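# Hang the T-shirt hanger on the rail's red tape

## Task

The right gripper starts out holding a hanger that carries a T-shirt. Place the hanger on the rail so that its hook sits on the red tape and the hanger lies about perpendicular to the rail. Leave it level and no longer swinging, with the shirt still about centred on it. Every other hanger must still be on the rail at the end. The rack is loose, so it must finish upright and close to where it started.

## Robot and tools

ROBOT AND FRAMES
There are two arms, left_arm and right_arm, each ending in a two-finger gripper. In the scene frame the origin lies at table-top height, halfway between the arms' nominal mounts. +z points up, +x points out over the table, and left_arm is on the +y side. Image left and right do not follow these names. The calibrated bases are: left_arm at (-0.048, +0.351, 0) m with quat_wxyz (+1.000, 0, 0, -0.017); right_arm at (-0.020, -0.240, 0) m with quat_wxyz (+1.000, 0, 0, -0.008).

Everything about a hand is given in that arm's own base frame: its poses, velocities, targets and wrist-camera pose. The fixed cameras and the table use the scene frame. The fingers extend along the gripper's +z axis and close along its y axis. end_effector_position is the point between the pads, roughly 1 cm short of the fingertips. Reported poses can be off by a few centimetres, and more so at long reach. Joint ranges in rad: waist -2.618..3.054, shoulder 0..3.142, elbow 0..3.142 (straight at 2.901), wrist pitch -1.571..1.571, wrist yaw -1.571..1.571, wrist roll -2.094..2.094.

THE ROW
Every motion command is built from rows of 16 plain numbers that cover both arms. The first 8 belong to left_arm: x, y, z, qw, qx, qy, qz, opening. The second 8 belong to right_arm in the same order. x, y, z form an absolute position in metres and the quaternion an absolute orientation (w first). Both are in that arm's base frame, so a row is a pose and not an offset. opening runs from -1 (closed) to +1 (fully open, 0.094 m). Fill in both arms even when only one moves. To keep an arm still, copy its pose from the last result before it stopped, and keep its opening the same in every row. Writing 0 as an opening is a real command. To hold an orientation, repeat the same quaternion rather than the drifted reported one.

TOOLS
execute_actions(actions, cameras): actions is a list of actions. Each action is a list of up to 15 rows, one row per 1/30 s step, and a short list repeats its last row to fill the step count. Every target must lie within 0.6 m of that gripper's current position along each of the gripper's own axes. Otherwise the action is refused for both arms, and a bad first action rejects the whole call. An empty list returns the full state and all camera images.

move(target, speed, blend, opening_speed, grip_force, blocking, cameras): drives each gripper along a straight line from its "Hand target" to the pose in a row. There is no 0.6 m limit. target is one row or a list of up to 15 rows, which together get at most 10 s. speed is in m/s (0.002 to 2.9, default 0.25), and turning is capped at twice that figure in rad/s. It can be one value or one per target. blend is in metres and rounds the corners of a list, while 0 stops at each point. opening_speed is per second on the -1..+1 scale, at least 0.2. Use it to close slowly. grip_force is the force per pad in N (10 to 50), either one value or one per arm, and it stays set. Lower forces close slowly. blocking=false returns after about 0.5 s while the motion continues, and a new move replaces it. Paths do not avoid obstacles or the other arm. Avoid routing a path near an arm's own base, since that can flip its shoulder posture. Faster moves stray more and strike harder.

wait(seconds 0..10): lets time pass while the last commands hold. stop(): brakes a running move. zoom_image(camera, region [x0, y0, x1, y1] pixels, at most 504 by 504): enlarges part of that camera's latest image. finished_scene(scene): ends the scene for good. Send nothing after it in that reply.

Cameras are cam_head_left, cam_head_right, cam_high, cam_low, cam_left_wrist and cam_right_wrist, each 672x504. Pass cameras as a list of names, or ["all"], or [].

READING RESULTS
Each result gives the pose of each gripper in its base frame, Joint positions (the last number is the finger gap in m), joint torques, and joint velocities, which read "within noise" when nothing is moving. It also gives Hand target, meaning where the arm is now being sent, which can fall short of your command. Tool commands gives the present opening commands. grip_measured is the finger gap on the command scale, and grip_effort_nm is the gripper motor's effort, negative when closing. A move also adds a "move:" line. done means within 10 mm and 2 degrees. The other endings are off_target, moving, held and fault, and limits=paced or limits=held mark clipping or withheld steps. MOTOR HOT appears at 75 °C. At 90 °C that arm folds up and stays idle, and at 100 °C it collapses. Holding loads, stretching far out and pushing toward poses it cannot reach all heat the motors.

BEHAVIOUR
Each step limits the commanded orientation to 40 degrees from the measured one, and position takes priority. Friction and gravity can leave the hand low, short or tilted, and small moves may go astray. After each motion, check the pose and correct any tilt. While grasping, grip_measured follows the command into the object. The squeeze rises about 1 N per 0.001 below the contact reading and can jump to full force. To release, command well above grip_measured.

AVOID
Do not drop the hanger or let it go while it is still moving. Do not knock the loose rack over or shift it, and do not dislodge the other hangers. Nothing may end up off the table. Avoid hard impacts with fixed or heavy objects, and any contact between the two arms. Never close one gripper on the other's fingers. Also avoid moves that trigger arm stops.

Each tool is called as name(argument=value, ...) on one line, values as JSON.

## Session

execute_actions(actions=[])

Scene clock: 0.00 s.
left_arm: end_effector_position=(+0.3810, -0.0001, +0.4021) grip_measured=+1.000 grip_effort_nm=n/a end_effector_quat_wxyz=(+0.707, +0.000, +0.707, +0.000) | right_arm: end_effector_position=(+0.3142, +0.2849, +0.4544) grip_measured=-0.839 grip_effort_nm=n/a end_effector_quat_wxyz=(+0.511, -0.391, +0.717, +0.269)
Joint positions: left_arm=[0 1.047 1.047 0 0 0 0.094] | right_arm=[0.586 1.516 1.972 -0.823 -0.373 -0.155 0.008]
Joint velocities: within noise
Joint torques (N m): no reading
Heat: left arm: 25 °C; right arm: 26 °C.
Hand target: left_arm +0.3790, -0.0001, +0.4109; +0.715, +0.000, +0.699, +0.000 | right_arm +0.3121, +0.2839, +0.4692; +0.530, -0.390, +0.702, +0.271
Tool commands: left_gripper/opening=+1.0 right_gripper/opening=-1.0

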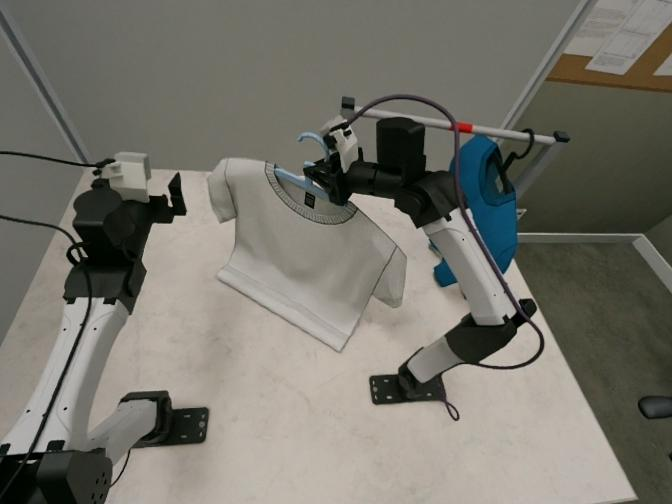

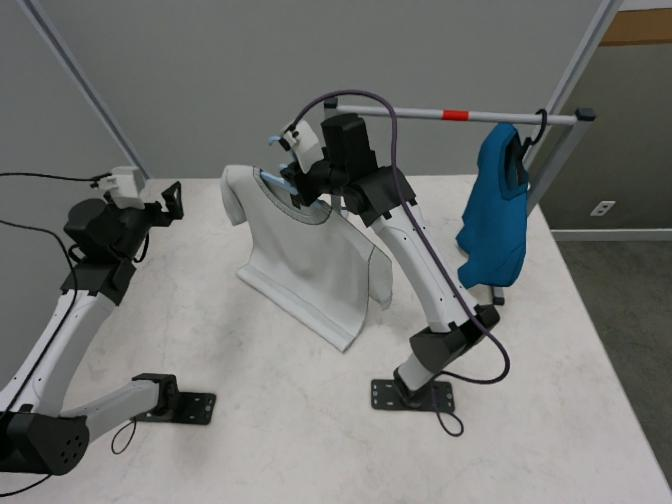

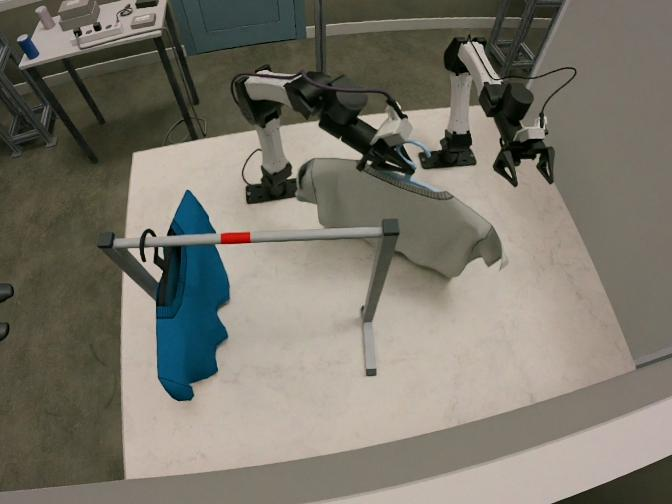

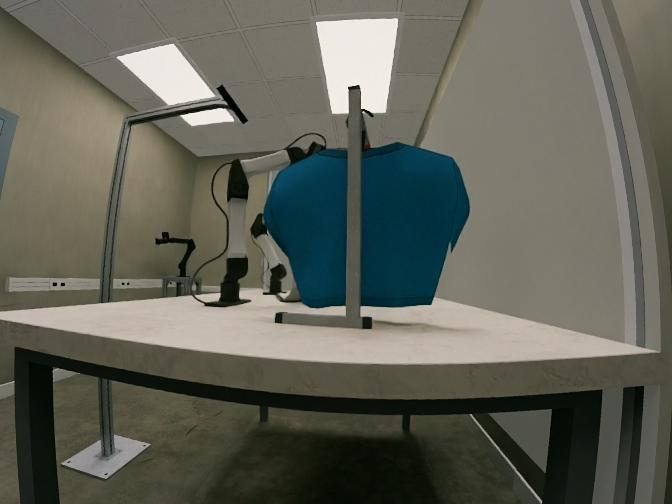

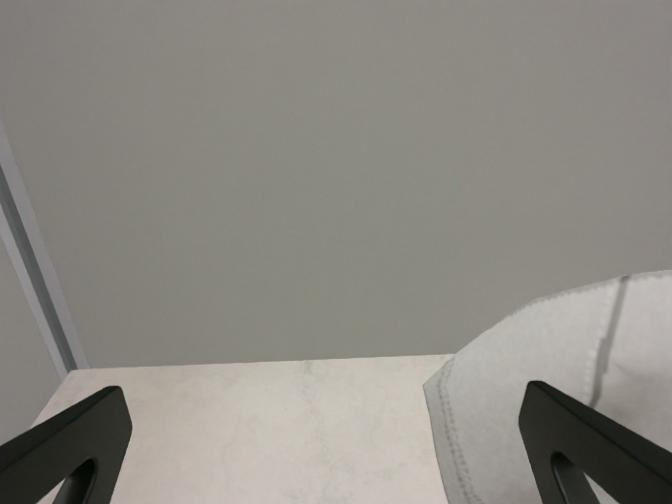

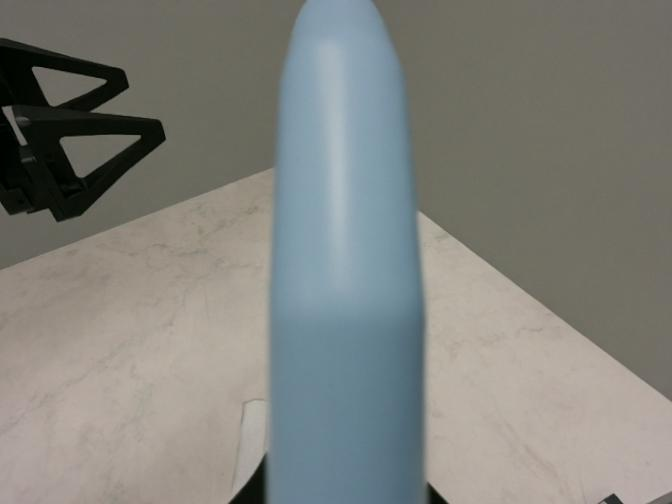

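zoom_image(camera="cam_head_left", region=[240, 70, 600, 310])

zoom_image(camera="cam_head_right", region=[240, 70, 600, 310])

zoom_image(camera="cam_high", region=[90, 40, 510, 350])

zoom_image(camera="cam_low", region=[180, 70, 500, 340])

Scaled by 1.400 from the camera's 672x504 image, which has a finer 960x720 frame.

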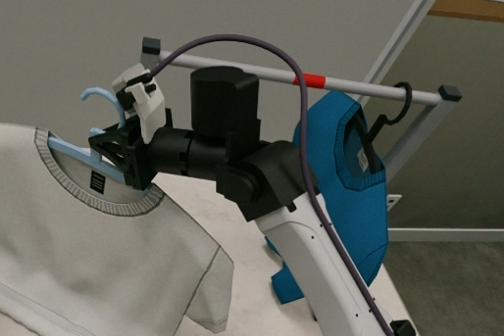

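Scaled by 1.400 from the camera's 672x504 image, which has a finer 960x720 frame.

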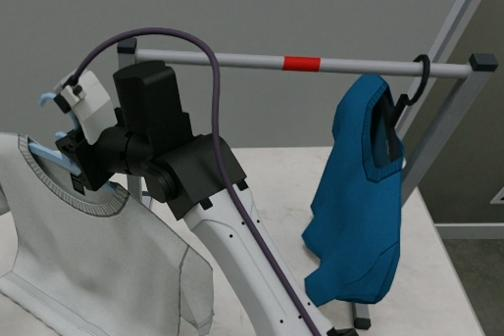

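Scaled by 1.200 from the camera's 672x504 image, which has a finer 960x720 frame.

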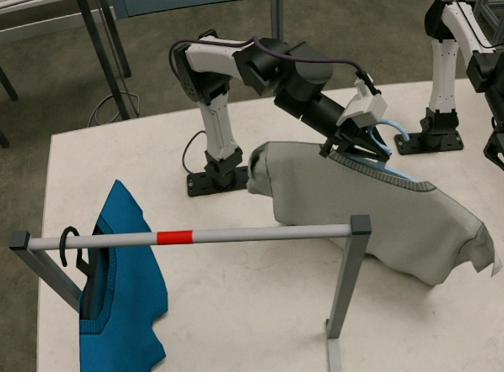

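Scaled by 1.575 from the camera's 672x504 image, which has a finer 960x720 frame.

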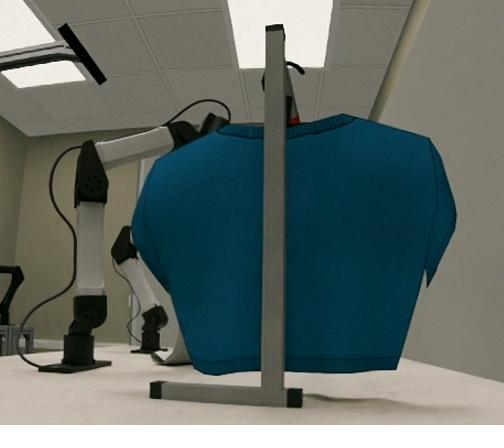

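move(target=[0.379,0,0.411,0.715,0,0.699,0,1,0.24,0.06,0.46,0.5775,-0.012,0.8166,0,-1], cameras=["all"])

Scene clock: 24.23 s.
left_arm: end_effector_position=(+0.3810, -0.0001, +0.4021) grip_measured=+1.000 grip_effort_nm=-0.01 end_effector_quat_wxyz=(+0.707, +0.000, +0.707, +0.000) | right_arm: end_effector_position=(+0.2415, +0.0638, +0.4498) grip_measured=-0.839 grip_effort_nm=-1.05 end_effector_quat_wxyz=(+0.563, -0.025, +0.826, -0.004)
Joint positions: left_arm=[0 1.047 1.047 0 0 0 0.094] | right_arm=[0.646 1.036 1.743 -1.156 0.574 0.22 0.008]
Joint torques (N m): left_arm=[-0.08 -3.22 8.75 2.23 0.09 0.02] | right_arm=[0.35 -0.25 6.8 2.13 0.41 0.09]
Heat: left arm: 31 °C; right arm: 31 °C.
Hand target: left_arm +0.3789, -0.0001, +0.4110; +0.715, +0.000, +0.699, +0.000 | right_arm +0.2397, +0.0599, +0.4598; +0.577, -0.012, +0.817, +0.000
Off the commanded pose: left_arm 0.009 m, 1 deg | right_arm 0.011 m, 2 deg.
move: off_target (right_arm)

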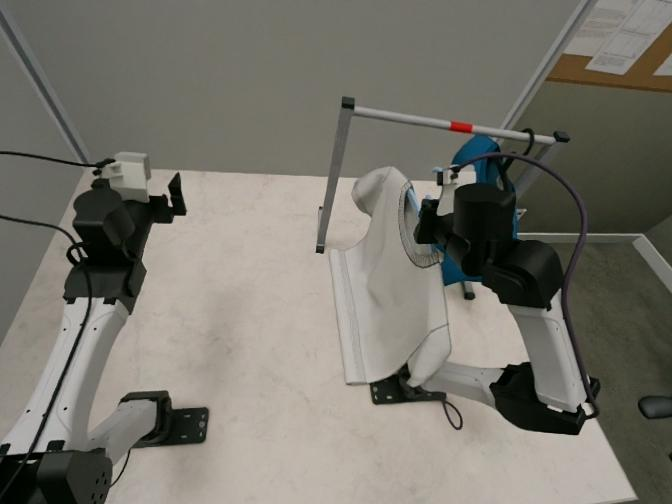

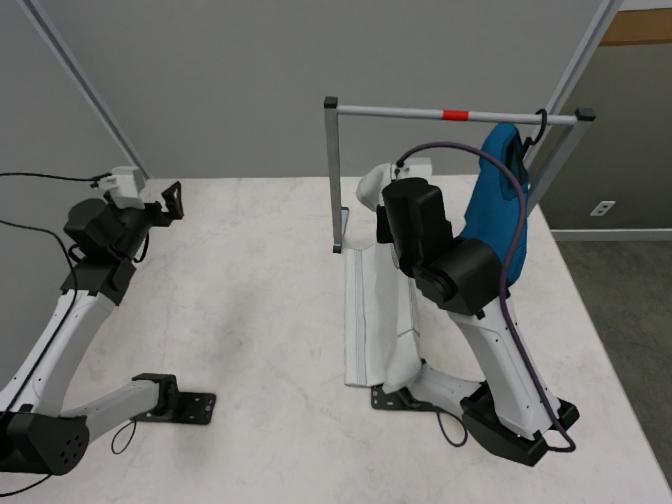

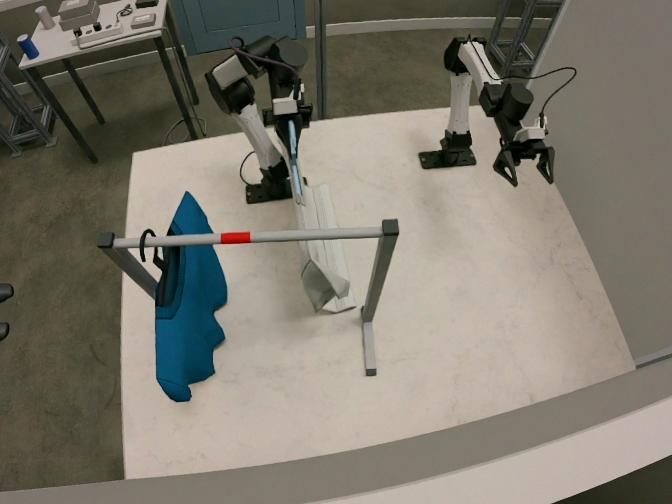

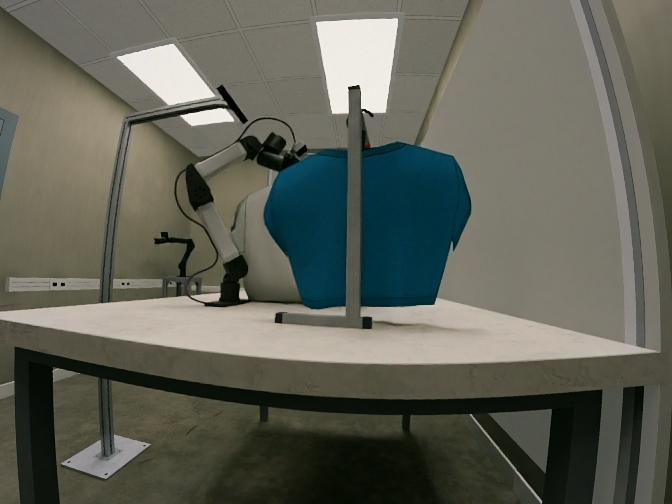

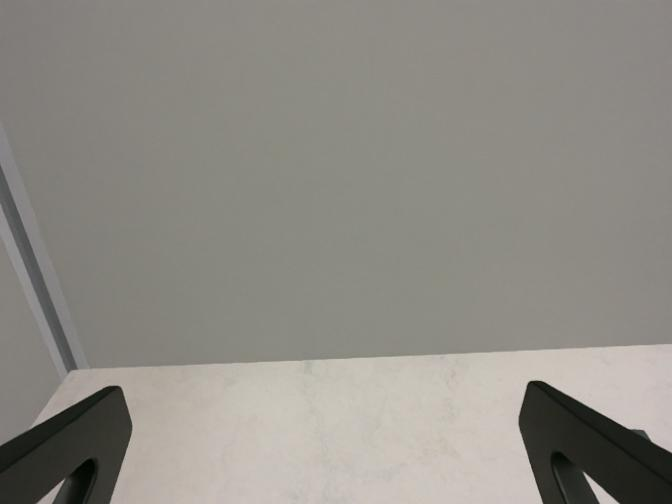

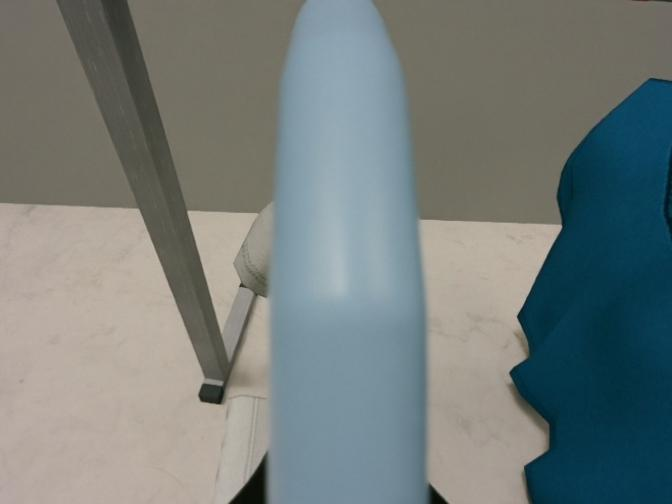

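move(target=[0.379,0,0.411,0.715,0,0.699,0,1,0.26,-0.01,0.475,0.5757,0.0521,0.815,-0.0453,-1], cameras=["cam_head_left","cam_head_right","cam_high","cam_low","cam_right_wrist"])

zoom_image(camera="cam_low", region=[240, 80, 440, 230])

zoom_image(camera="cam_high", region=[180, 60, 420, 240])

zoom_image(camera="cam_head_left", region=[340, 80, 580, 260])

Scene clock: 72.53 s.
left_arm: end_effector_position=(+0.3810, -0.0001, +0.4021) grip_measured=+1.000 grip_effort_nm=-0.01 end_effector_quat_wxyz=(+0.707, +0.000, +0.707, +0.000) | right_arm: end_effector_position=(+0.2588, -0.0100, +0.4549) grip_measured=-0.839 grip_effort_nm=-1.05 end_effector_quat_wxyz=(+0.548, +0.051, +0.833, -0.051)
Joint positions: left_arm=[0 1.047 1.047 0 0 0 0.094] | right_arm=[0.142 1.068 1.803 -1.156 0.271 0.087 0.008]
Joint torques (N m): left_arm=[-0.1 -3.21 8.62 2.21 0.07 0.01] | right_arm=[-0.35 0.28 8.42 2.42 0.09 -0.07]
Heat: left arm: 35 °C; right arm: 33 °C.
Hand target: left_arm +0.3789, -0.0001, +0.4110; +0.715, +0.000, +0.699, +0.000 | right_arm +0.2590, -0.0101, +0.4747; +0.576, +0.052, +0.815, -0.046
Off the commanded pose: left_arm 0.009 m, 1 deg | right_arm 0.020 m, 4 deg.
move: off_target (right_arm)
Images, in order (width x height): cam_head_left 672x504, cam_head_right 672x504, cam_high 672x504, cam_low 672x504, cam_right_wrist 672x504.

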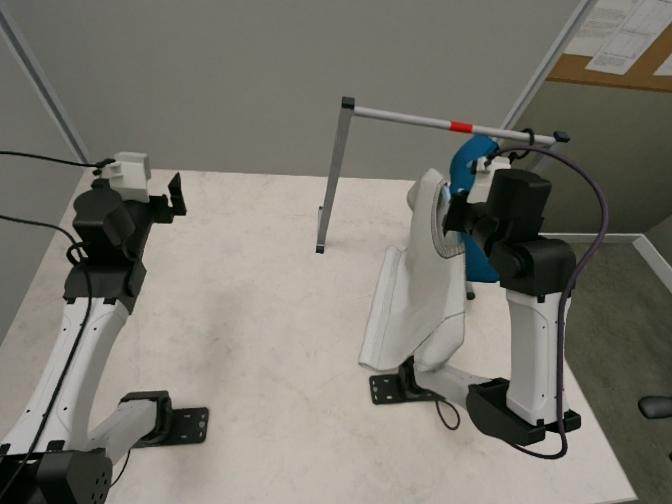

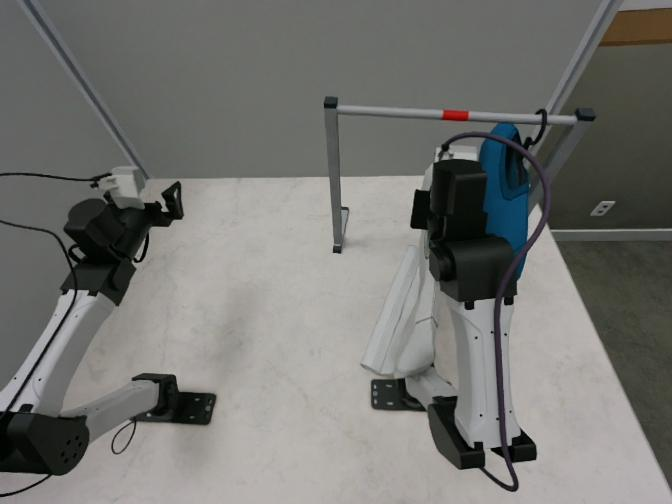

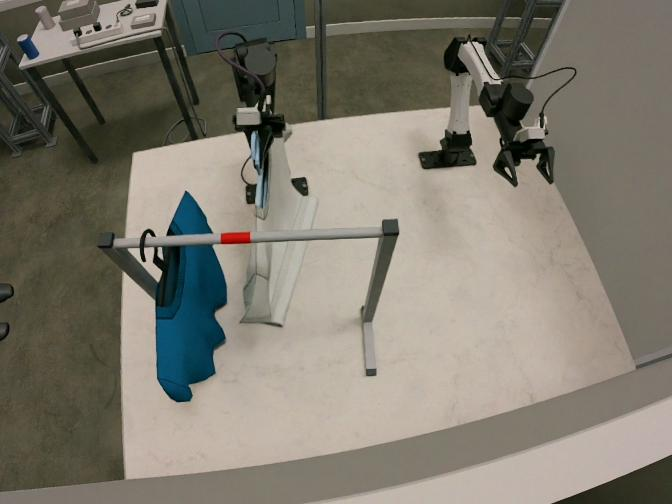

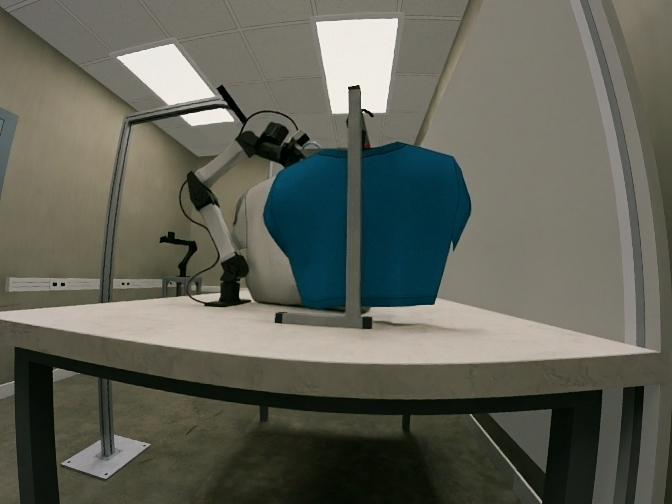

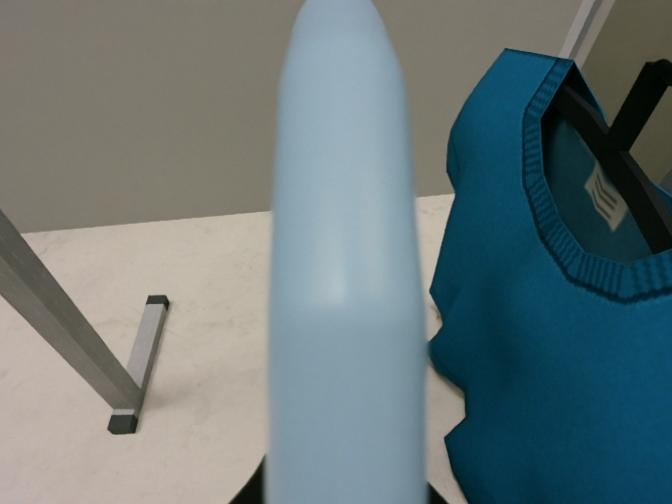

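Scaled by 2.520 from the camera's 672x504 image, which has a finer 960x720 frame.

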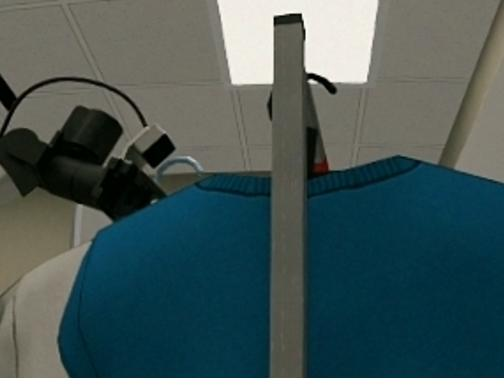

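Scaled by 2.100 from the camera's 672x504 image, which has a finer 960x720 frame.

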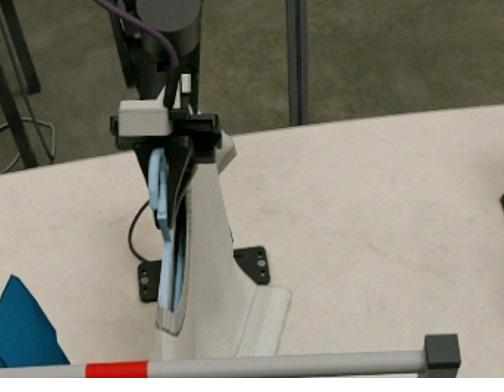

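Scaled by 2.100 from the camera's 672x504 image, which has a finer 960x720 frame.

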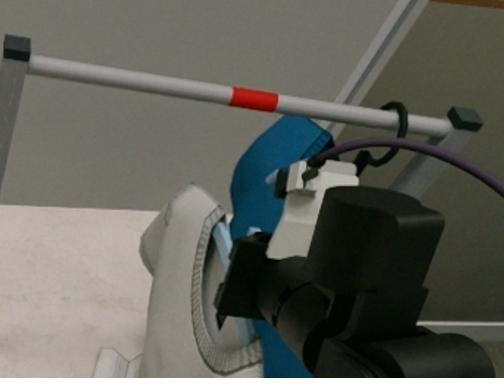

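move(target=[0.379,0,0.411,0.715,0,0.699,0,1,0.30,-0.035,0.515,0.596,0.059,0.799,-0.047,-1], cameras=["cam_head_left","cam_head_right","cam_high","cam_low","cam_right_wrist"])

zoom_image(camera="cam_low", region=[240, 80, 440, 230])

zoom_image(camera="cam_high", region=[180, 100, 380, 250])

zoom_image(camera="cam_head_left", region=[380, 80, 580, 230])

Scene clock: 89.10 s.
left_arm: end_effector_position=(+0.3810, -0.0001, +0.4021) grip_measured=+1.000 grip_effort_nm=-0.01 end_effector_quat_wxyz=(+0.707, +0.000, +0.707, +0.000) | right_arm: end_effector_position=(+0.2997, -0.0349, +0.4949) grip_measured=-0.839 grip_effort_nm=-1.05 end_effector_quat_wxyz=(+0.569, +0.062, +0.819, -0.048)
Joint positions: left_arm=[0 1.047 1.047 0 0 0 0.094] | right_arm=[-0.065 1.262 2.053 -1.148 0.088 0.025 0.008]
Joint torques (N m): left_arm=[-0.01 -3.18 8.69 2.21 0.09 0.01] | right_arm=[-0.36 -1.16 7.98 2.48 0 -0.08]
Heat: left arm: 35 °C; right arm: 33 °C.
Hand target: left_arm +0.3789, -0.0001, +0.4110; +0.715, +0.000, +0.699, +0.000 | right_arm +0.2990, -0.0349, +0.5145; +0.596, +0.059, +0.799, -0.047
Off the commanded pose: left_arm 0.009 m, 1 deg | right_arm 0.020 m, 4 deg.
move: off_target (right_arm)
Images, in order (width x height): cam_head_left 672x504, cam_head_right 672x504, cam_high 672x504, cam_low 672x504, cam_right_wrist 672x504.

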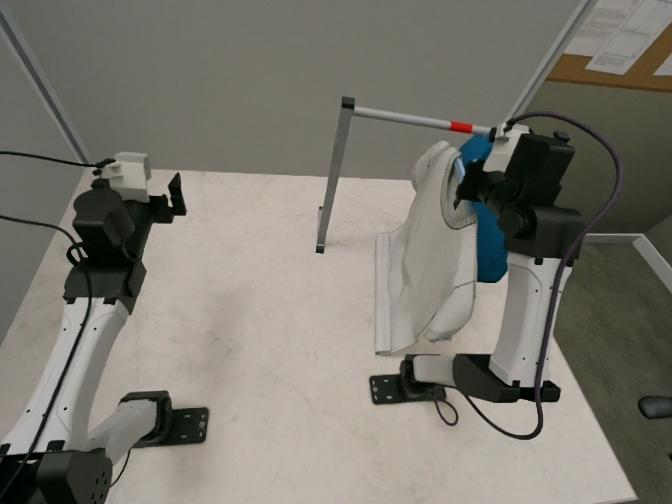

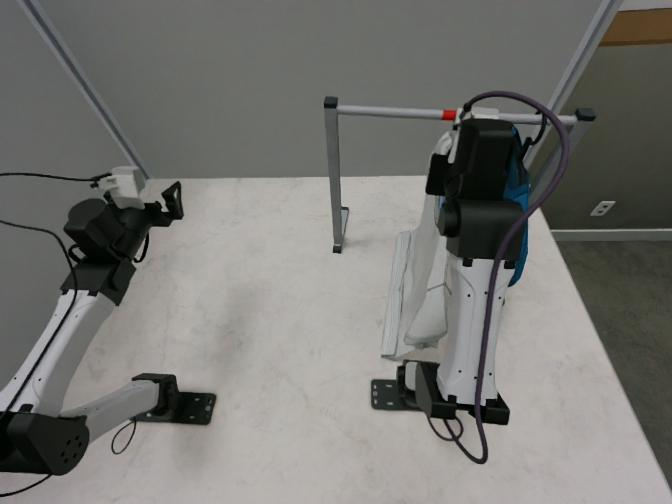

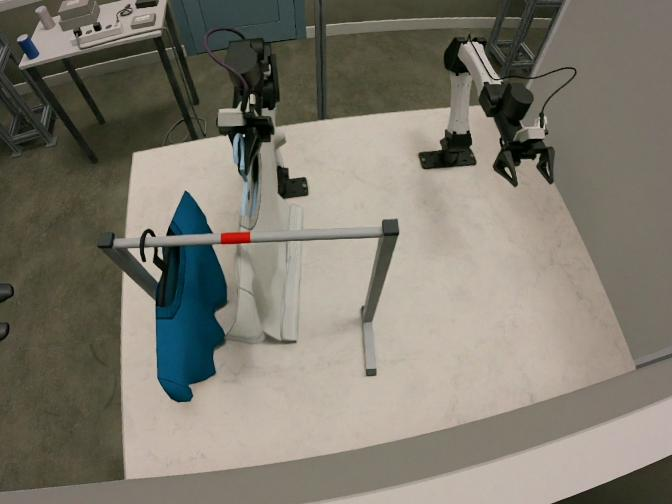

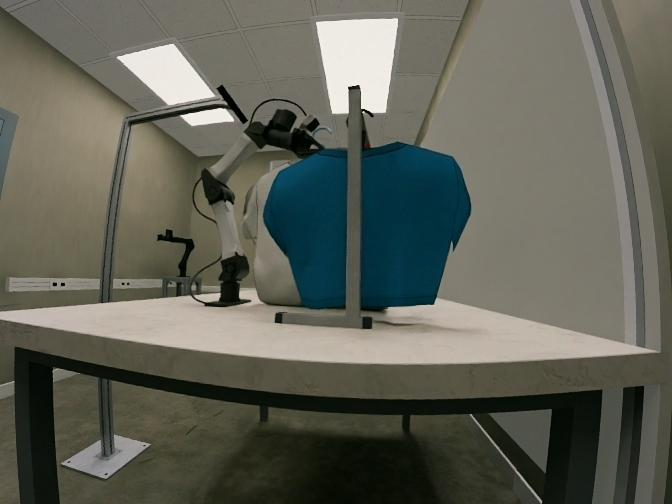

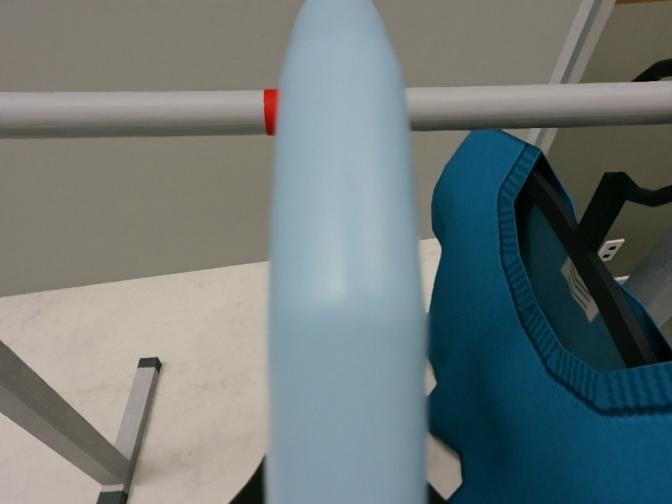

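Scaled by 2.520 from the camera's 672x504 image, which has a finer 960x720 frame.

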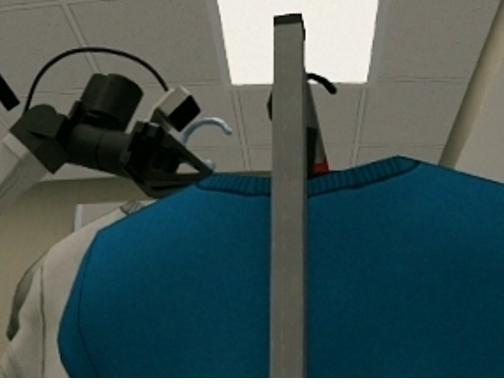

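Scaled by 2.520 from the camera's 672x504 image, which has a finer 960x720 frame.

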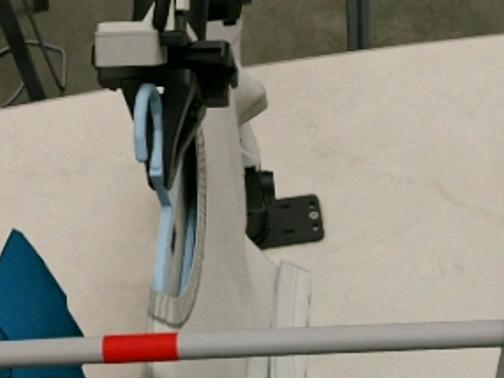

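Scaled by 2.520 from the camera's 672x504 image, which has a finer 960x720 frame.

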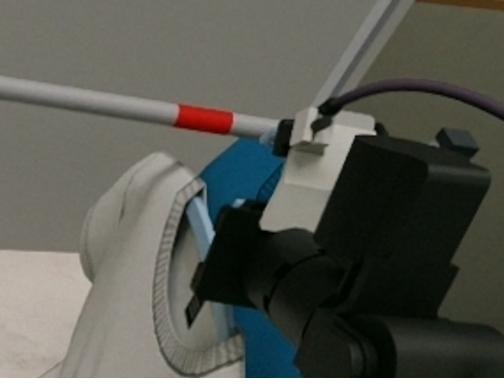

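zoom_image(camera="cam_low", region=[290, 105, 390, 180])

zoom_image(camera="cam_high", region=[210, 120, 290, 180])

Scaled by 5.040 from the camera's 672x504 image, which has a finer 960x720 frame.

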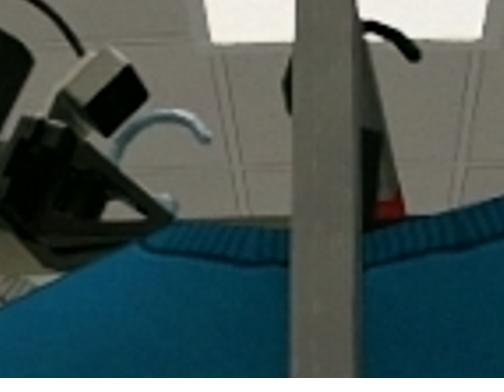

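Scaled by 6.300 from the camera's 672x504 image, which has a finer 960x720 frame.

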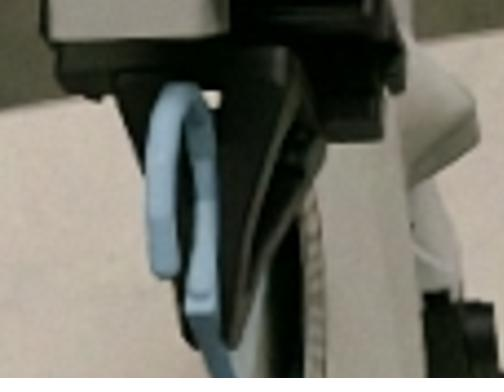

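move(target=[0.379,0,0.411,0.715,0,0.699,0,1,0.36,-0.037,0.503,0.596,0.059,0.799,-0.047,-1], cameras=["cam_head_left","cam_head_right","cam_high","cam_low","cam_right_wrist"], speed=0.12)

zoom_image(camera="cam_low", region=[290, 105, 390, 180])

zoom_image(camera="cam_high", region=[180, 150, 300, 240])

zoom_image(camera="cam_head_left", region=[400, 80, 540, 185])

Scene clock: 120.93 s.
left_arm: end_effector_position=(+0.3810, -0.0001, +0.4021) grip_measured=+1.000 grip_effort_nm=-0.01 end_effector_quat_wxyz=(+0.707, +0.000, +0.707, +0.000) | right_arm: end_effector_position=(+0.3559, -0.0385, +0.4843) grip_measured=-0.839 grip_effort_nm=-1.04 end_effector_quat_wxyz=(+0.567, +0.062, +0.820, -0.047)
Joint positions: left_arm=[0 1.047 1.047 0 0 0 0.094] | right_arm=[-0.065 1.385 2.053 -1.03 0.088 0.025 0.008]
Joint torques (N m): left_arm=[-0.13 -3.17 8.7 2.21 0.07 0.01] | right_arm=[0.54 -3.22 6.75 2.67 0.11 -0.03]
Heat: left arm: 37 °C; right arm: 39 °C.
Hand target: left_arm +0.3789, -0.0001, +0.4110; +0.715, +0.000, +0.699, +0.000 | right_arm +0.3588, -0.0370, +0.5028; +0.596, +0.059, +0.799, -0.047
Off the commanded pose: left_arm 0.009 m, 1 deg | right_arm 0.019 m, 4 deg.
move: off_target (right_arm)
Images, in order (width x height): cam_head_left 672x504, cam_head_right 672x504, cam_high 672x504, cam_low 672x504, cam_right_wrist 672x504.

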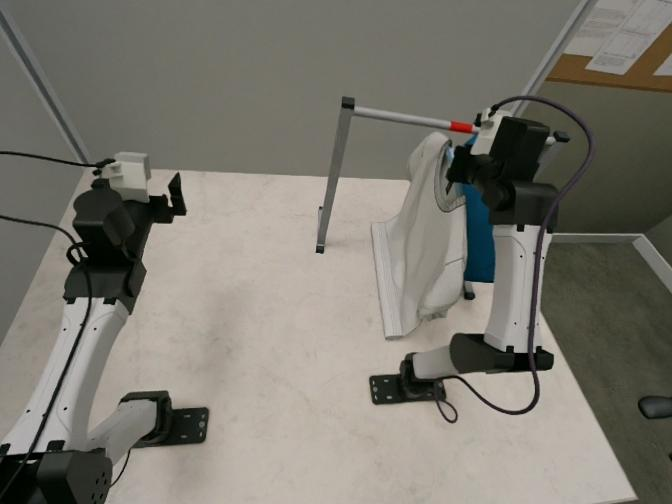

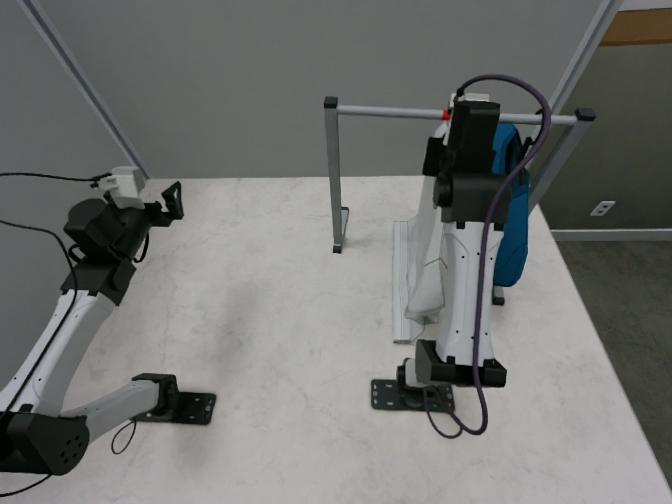

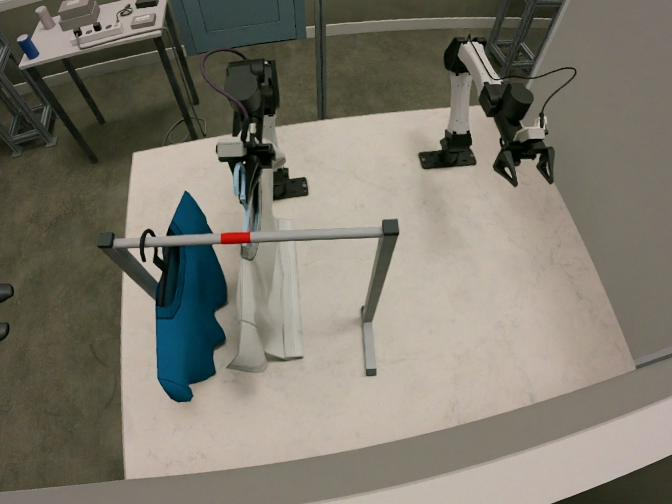

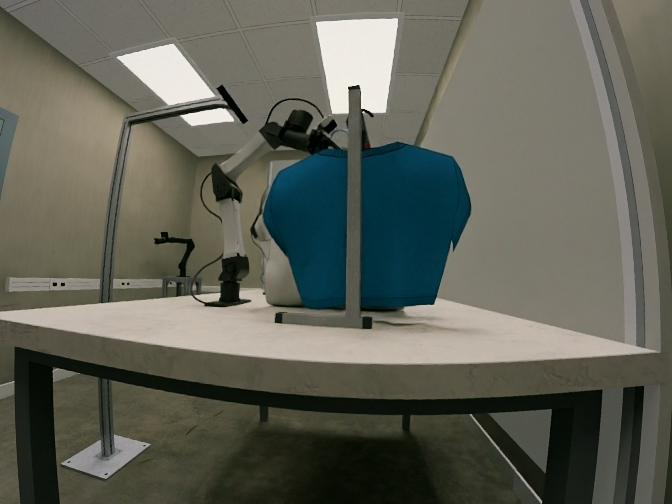

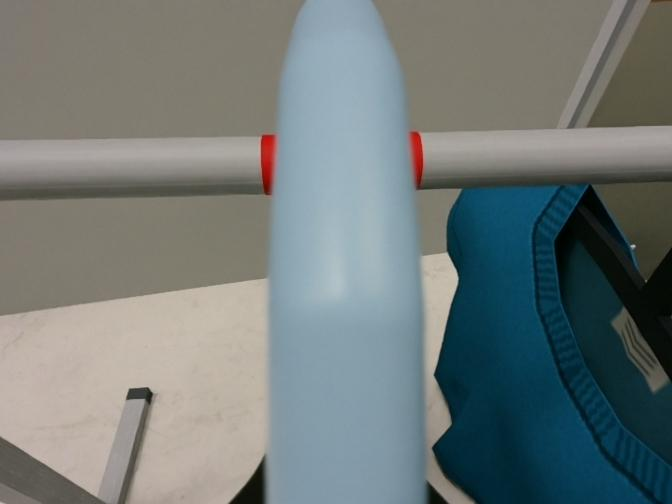

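Scaled by 5.040 from the camera's 672x504 image, which has a finer 960x720 frame.

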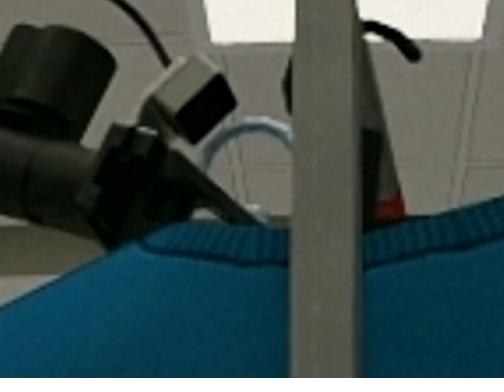

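Scaled by 4.200 from the camera's 672x504 image, which has a finer 960x720 frame.

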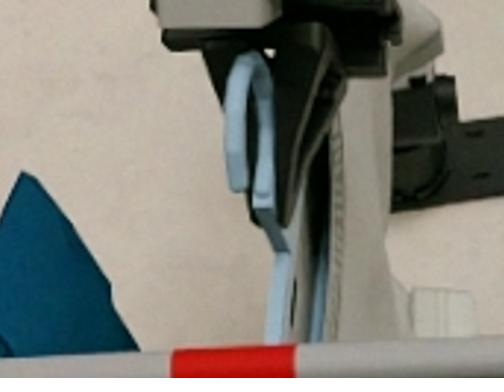

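Scaled by 3.600 from the camera's 672x504 image, which has a finer 960x720 frame.

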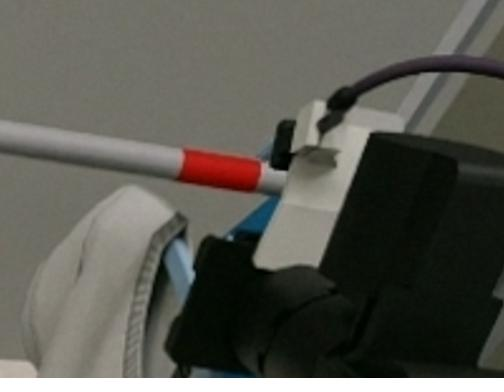

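move(target=[0.379,0,0.411,0.715,0,0.699,0,1,0.362,-0.037,0.475,0.596,0.059,0.799,-0.047,-1], cameras=["cam_head_left","cam_high","cam_low","cam_right_wrist"], speed=0.12)

zoom_image(camera="cam_low", region=[290, 105, 390, 180])

zoom_image(camera="cam_head_left", region=[400, 80, 540, 185])

Scene clock: 139.07 s.
left_arm: end_effector_position=(+0.3810, -0.0001, +0.4021) grip_measured=+1.000 grip_effort_nm=-0.01 end_effector_quat_wxyz=(+0.707, +0.000, +0.707, +0.000) | right_arm: end_effector_position=(+0.3632, -0.0390, +0.4558) grip_measured=-0.839 grip_effort_nm=-1.05 end_effector_quat_wxyz=(+0.565, +0.062, +0.821, -0.048)
Joint positions: left_arm=[0 1.047 1.047 0 0 0 0.094] | right_arm=[-0.065 1.314 1.843 -0.896 0.088 0.025 0.008]
Joint torques (N m): left_arm=[-0.03 -3.15 8.66 2.21 0.07 0.02] | right_arm=[0.59 -5.03 6.08 2.66 0.12 -0.03]
Heat: left arm: 38 °C; right arm: 40 °C.
Hand target: left_arm +0.3789, -0.0001, +0.4110; +0.715, +0.000, +0.699, +0.000 | right_arm +0.3611, -0.0370, +0.4747; +0.595, +0.059, +0.800, -0.047
Off the commanded pose: left_arm 0.009 m, 1 deg | right_arm 0.019 m, 4 deg.
move: off_target (right_arm)
Images, in order (width x height): cam_head_left 672x504, cam_high 672x504, cam_low 672x504, cam_right_wrist 672x504.

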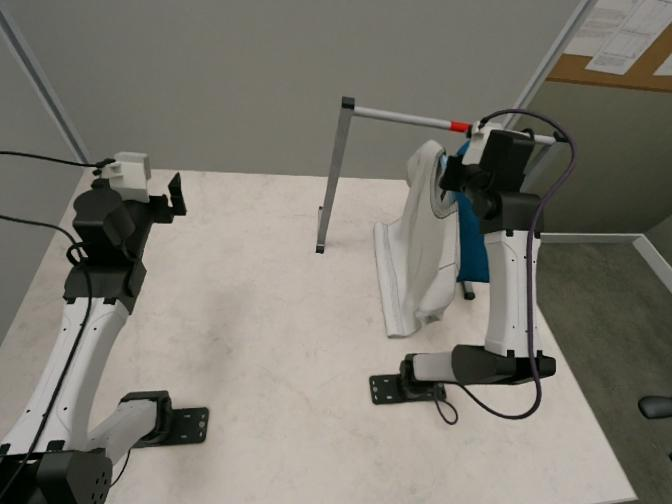

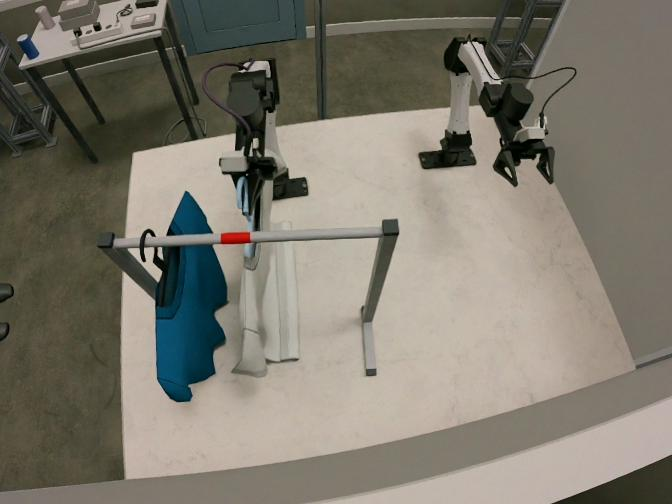

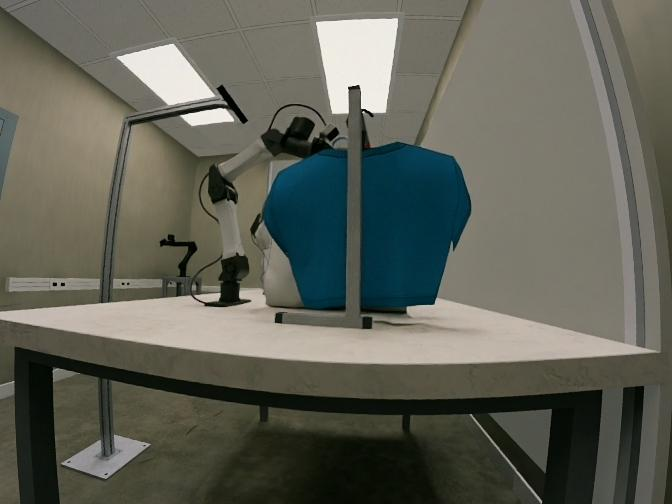

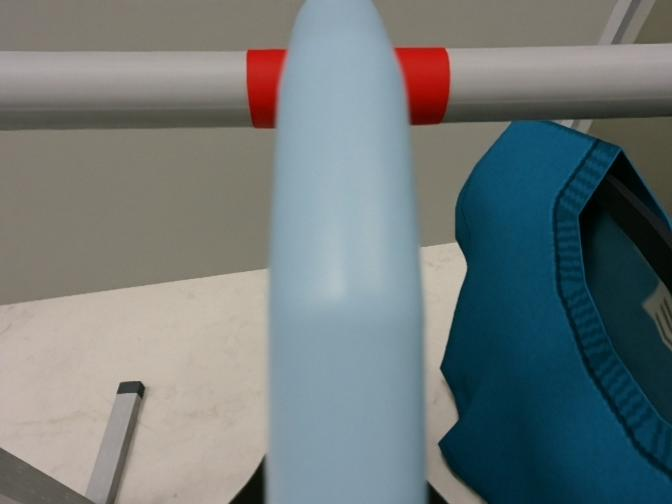

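Scaled by 5.040 from the camera's 672x504 image, which has a finer 960x720 frame.

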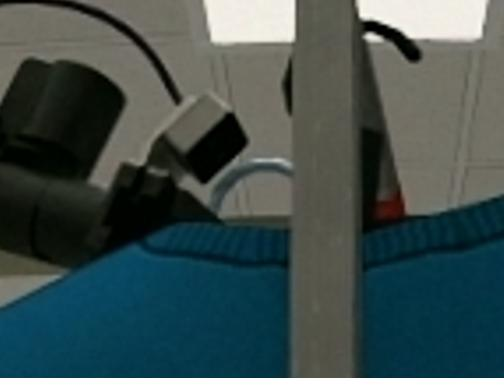

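Scaled by 3.600 from the camera's 672x504 image, which has a finer 960x720 frame.

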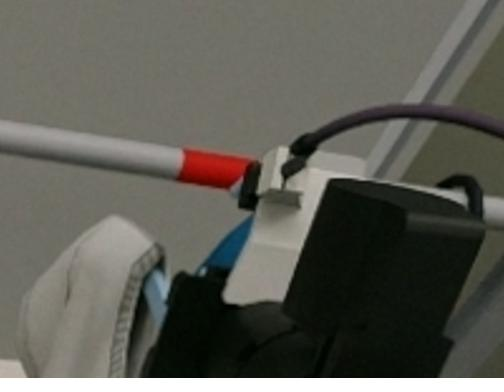

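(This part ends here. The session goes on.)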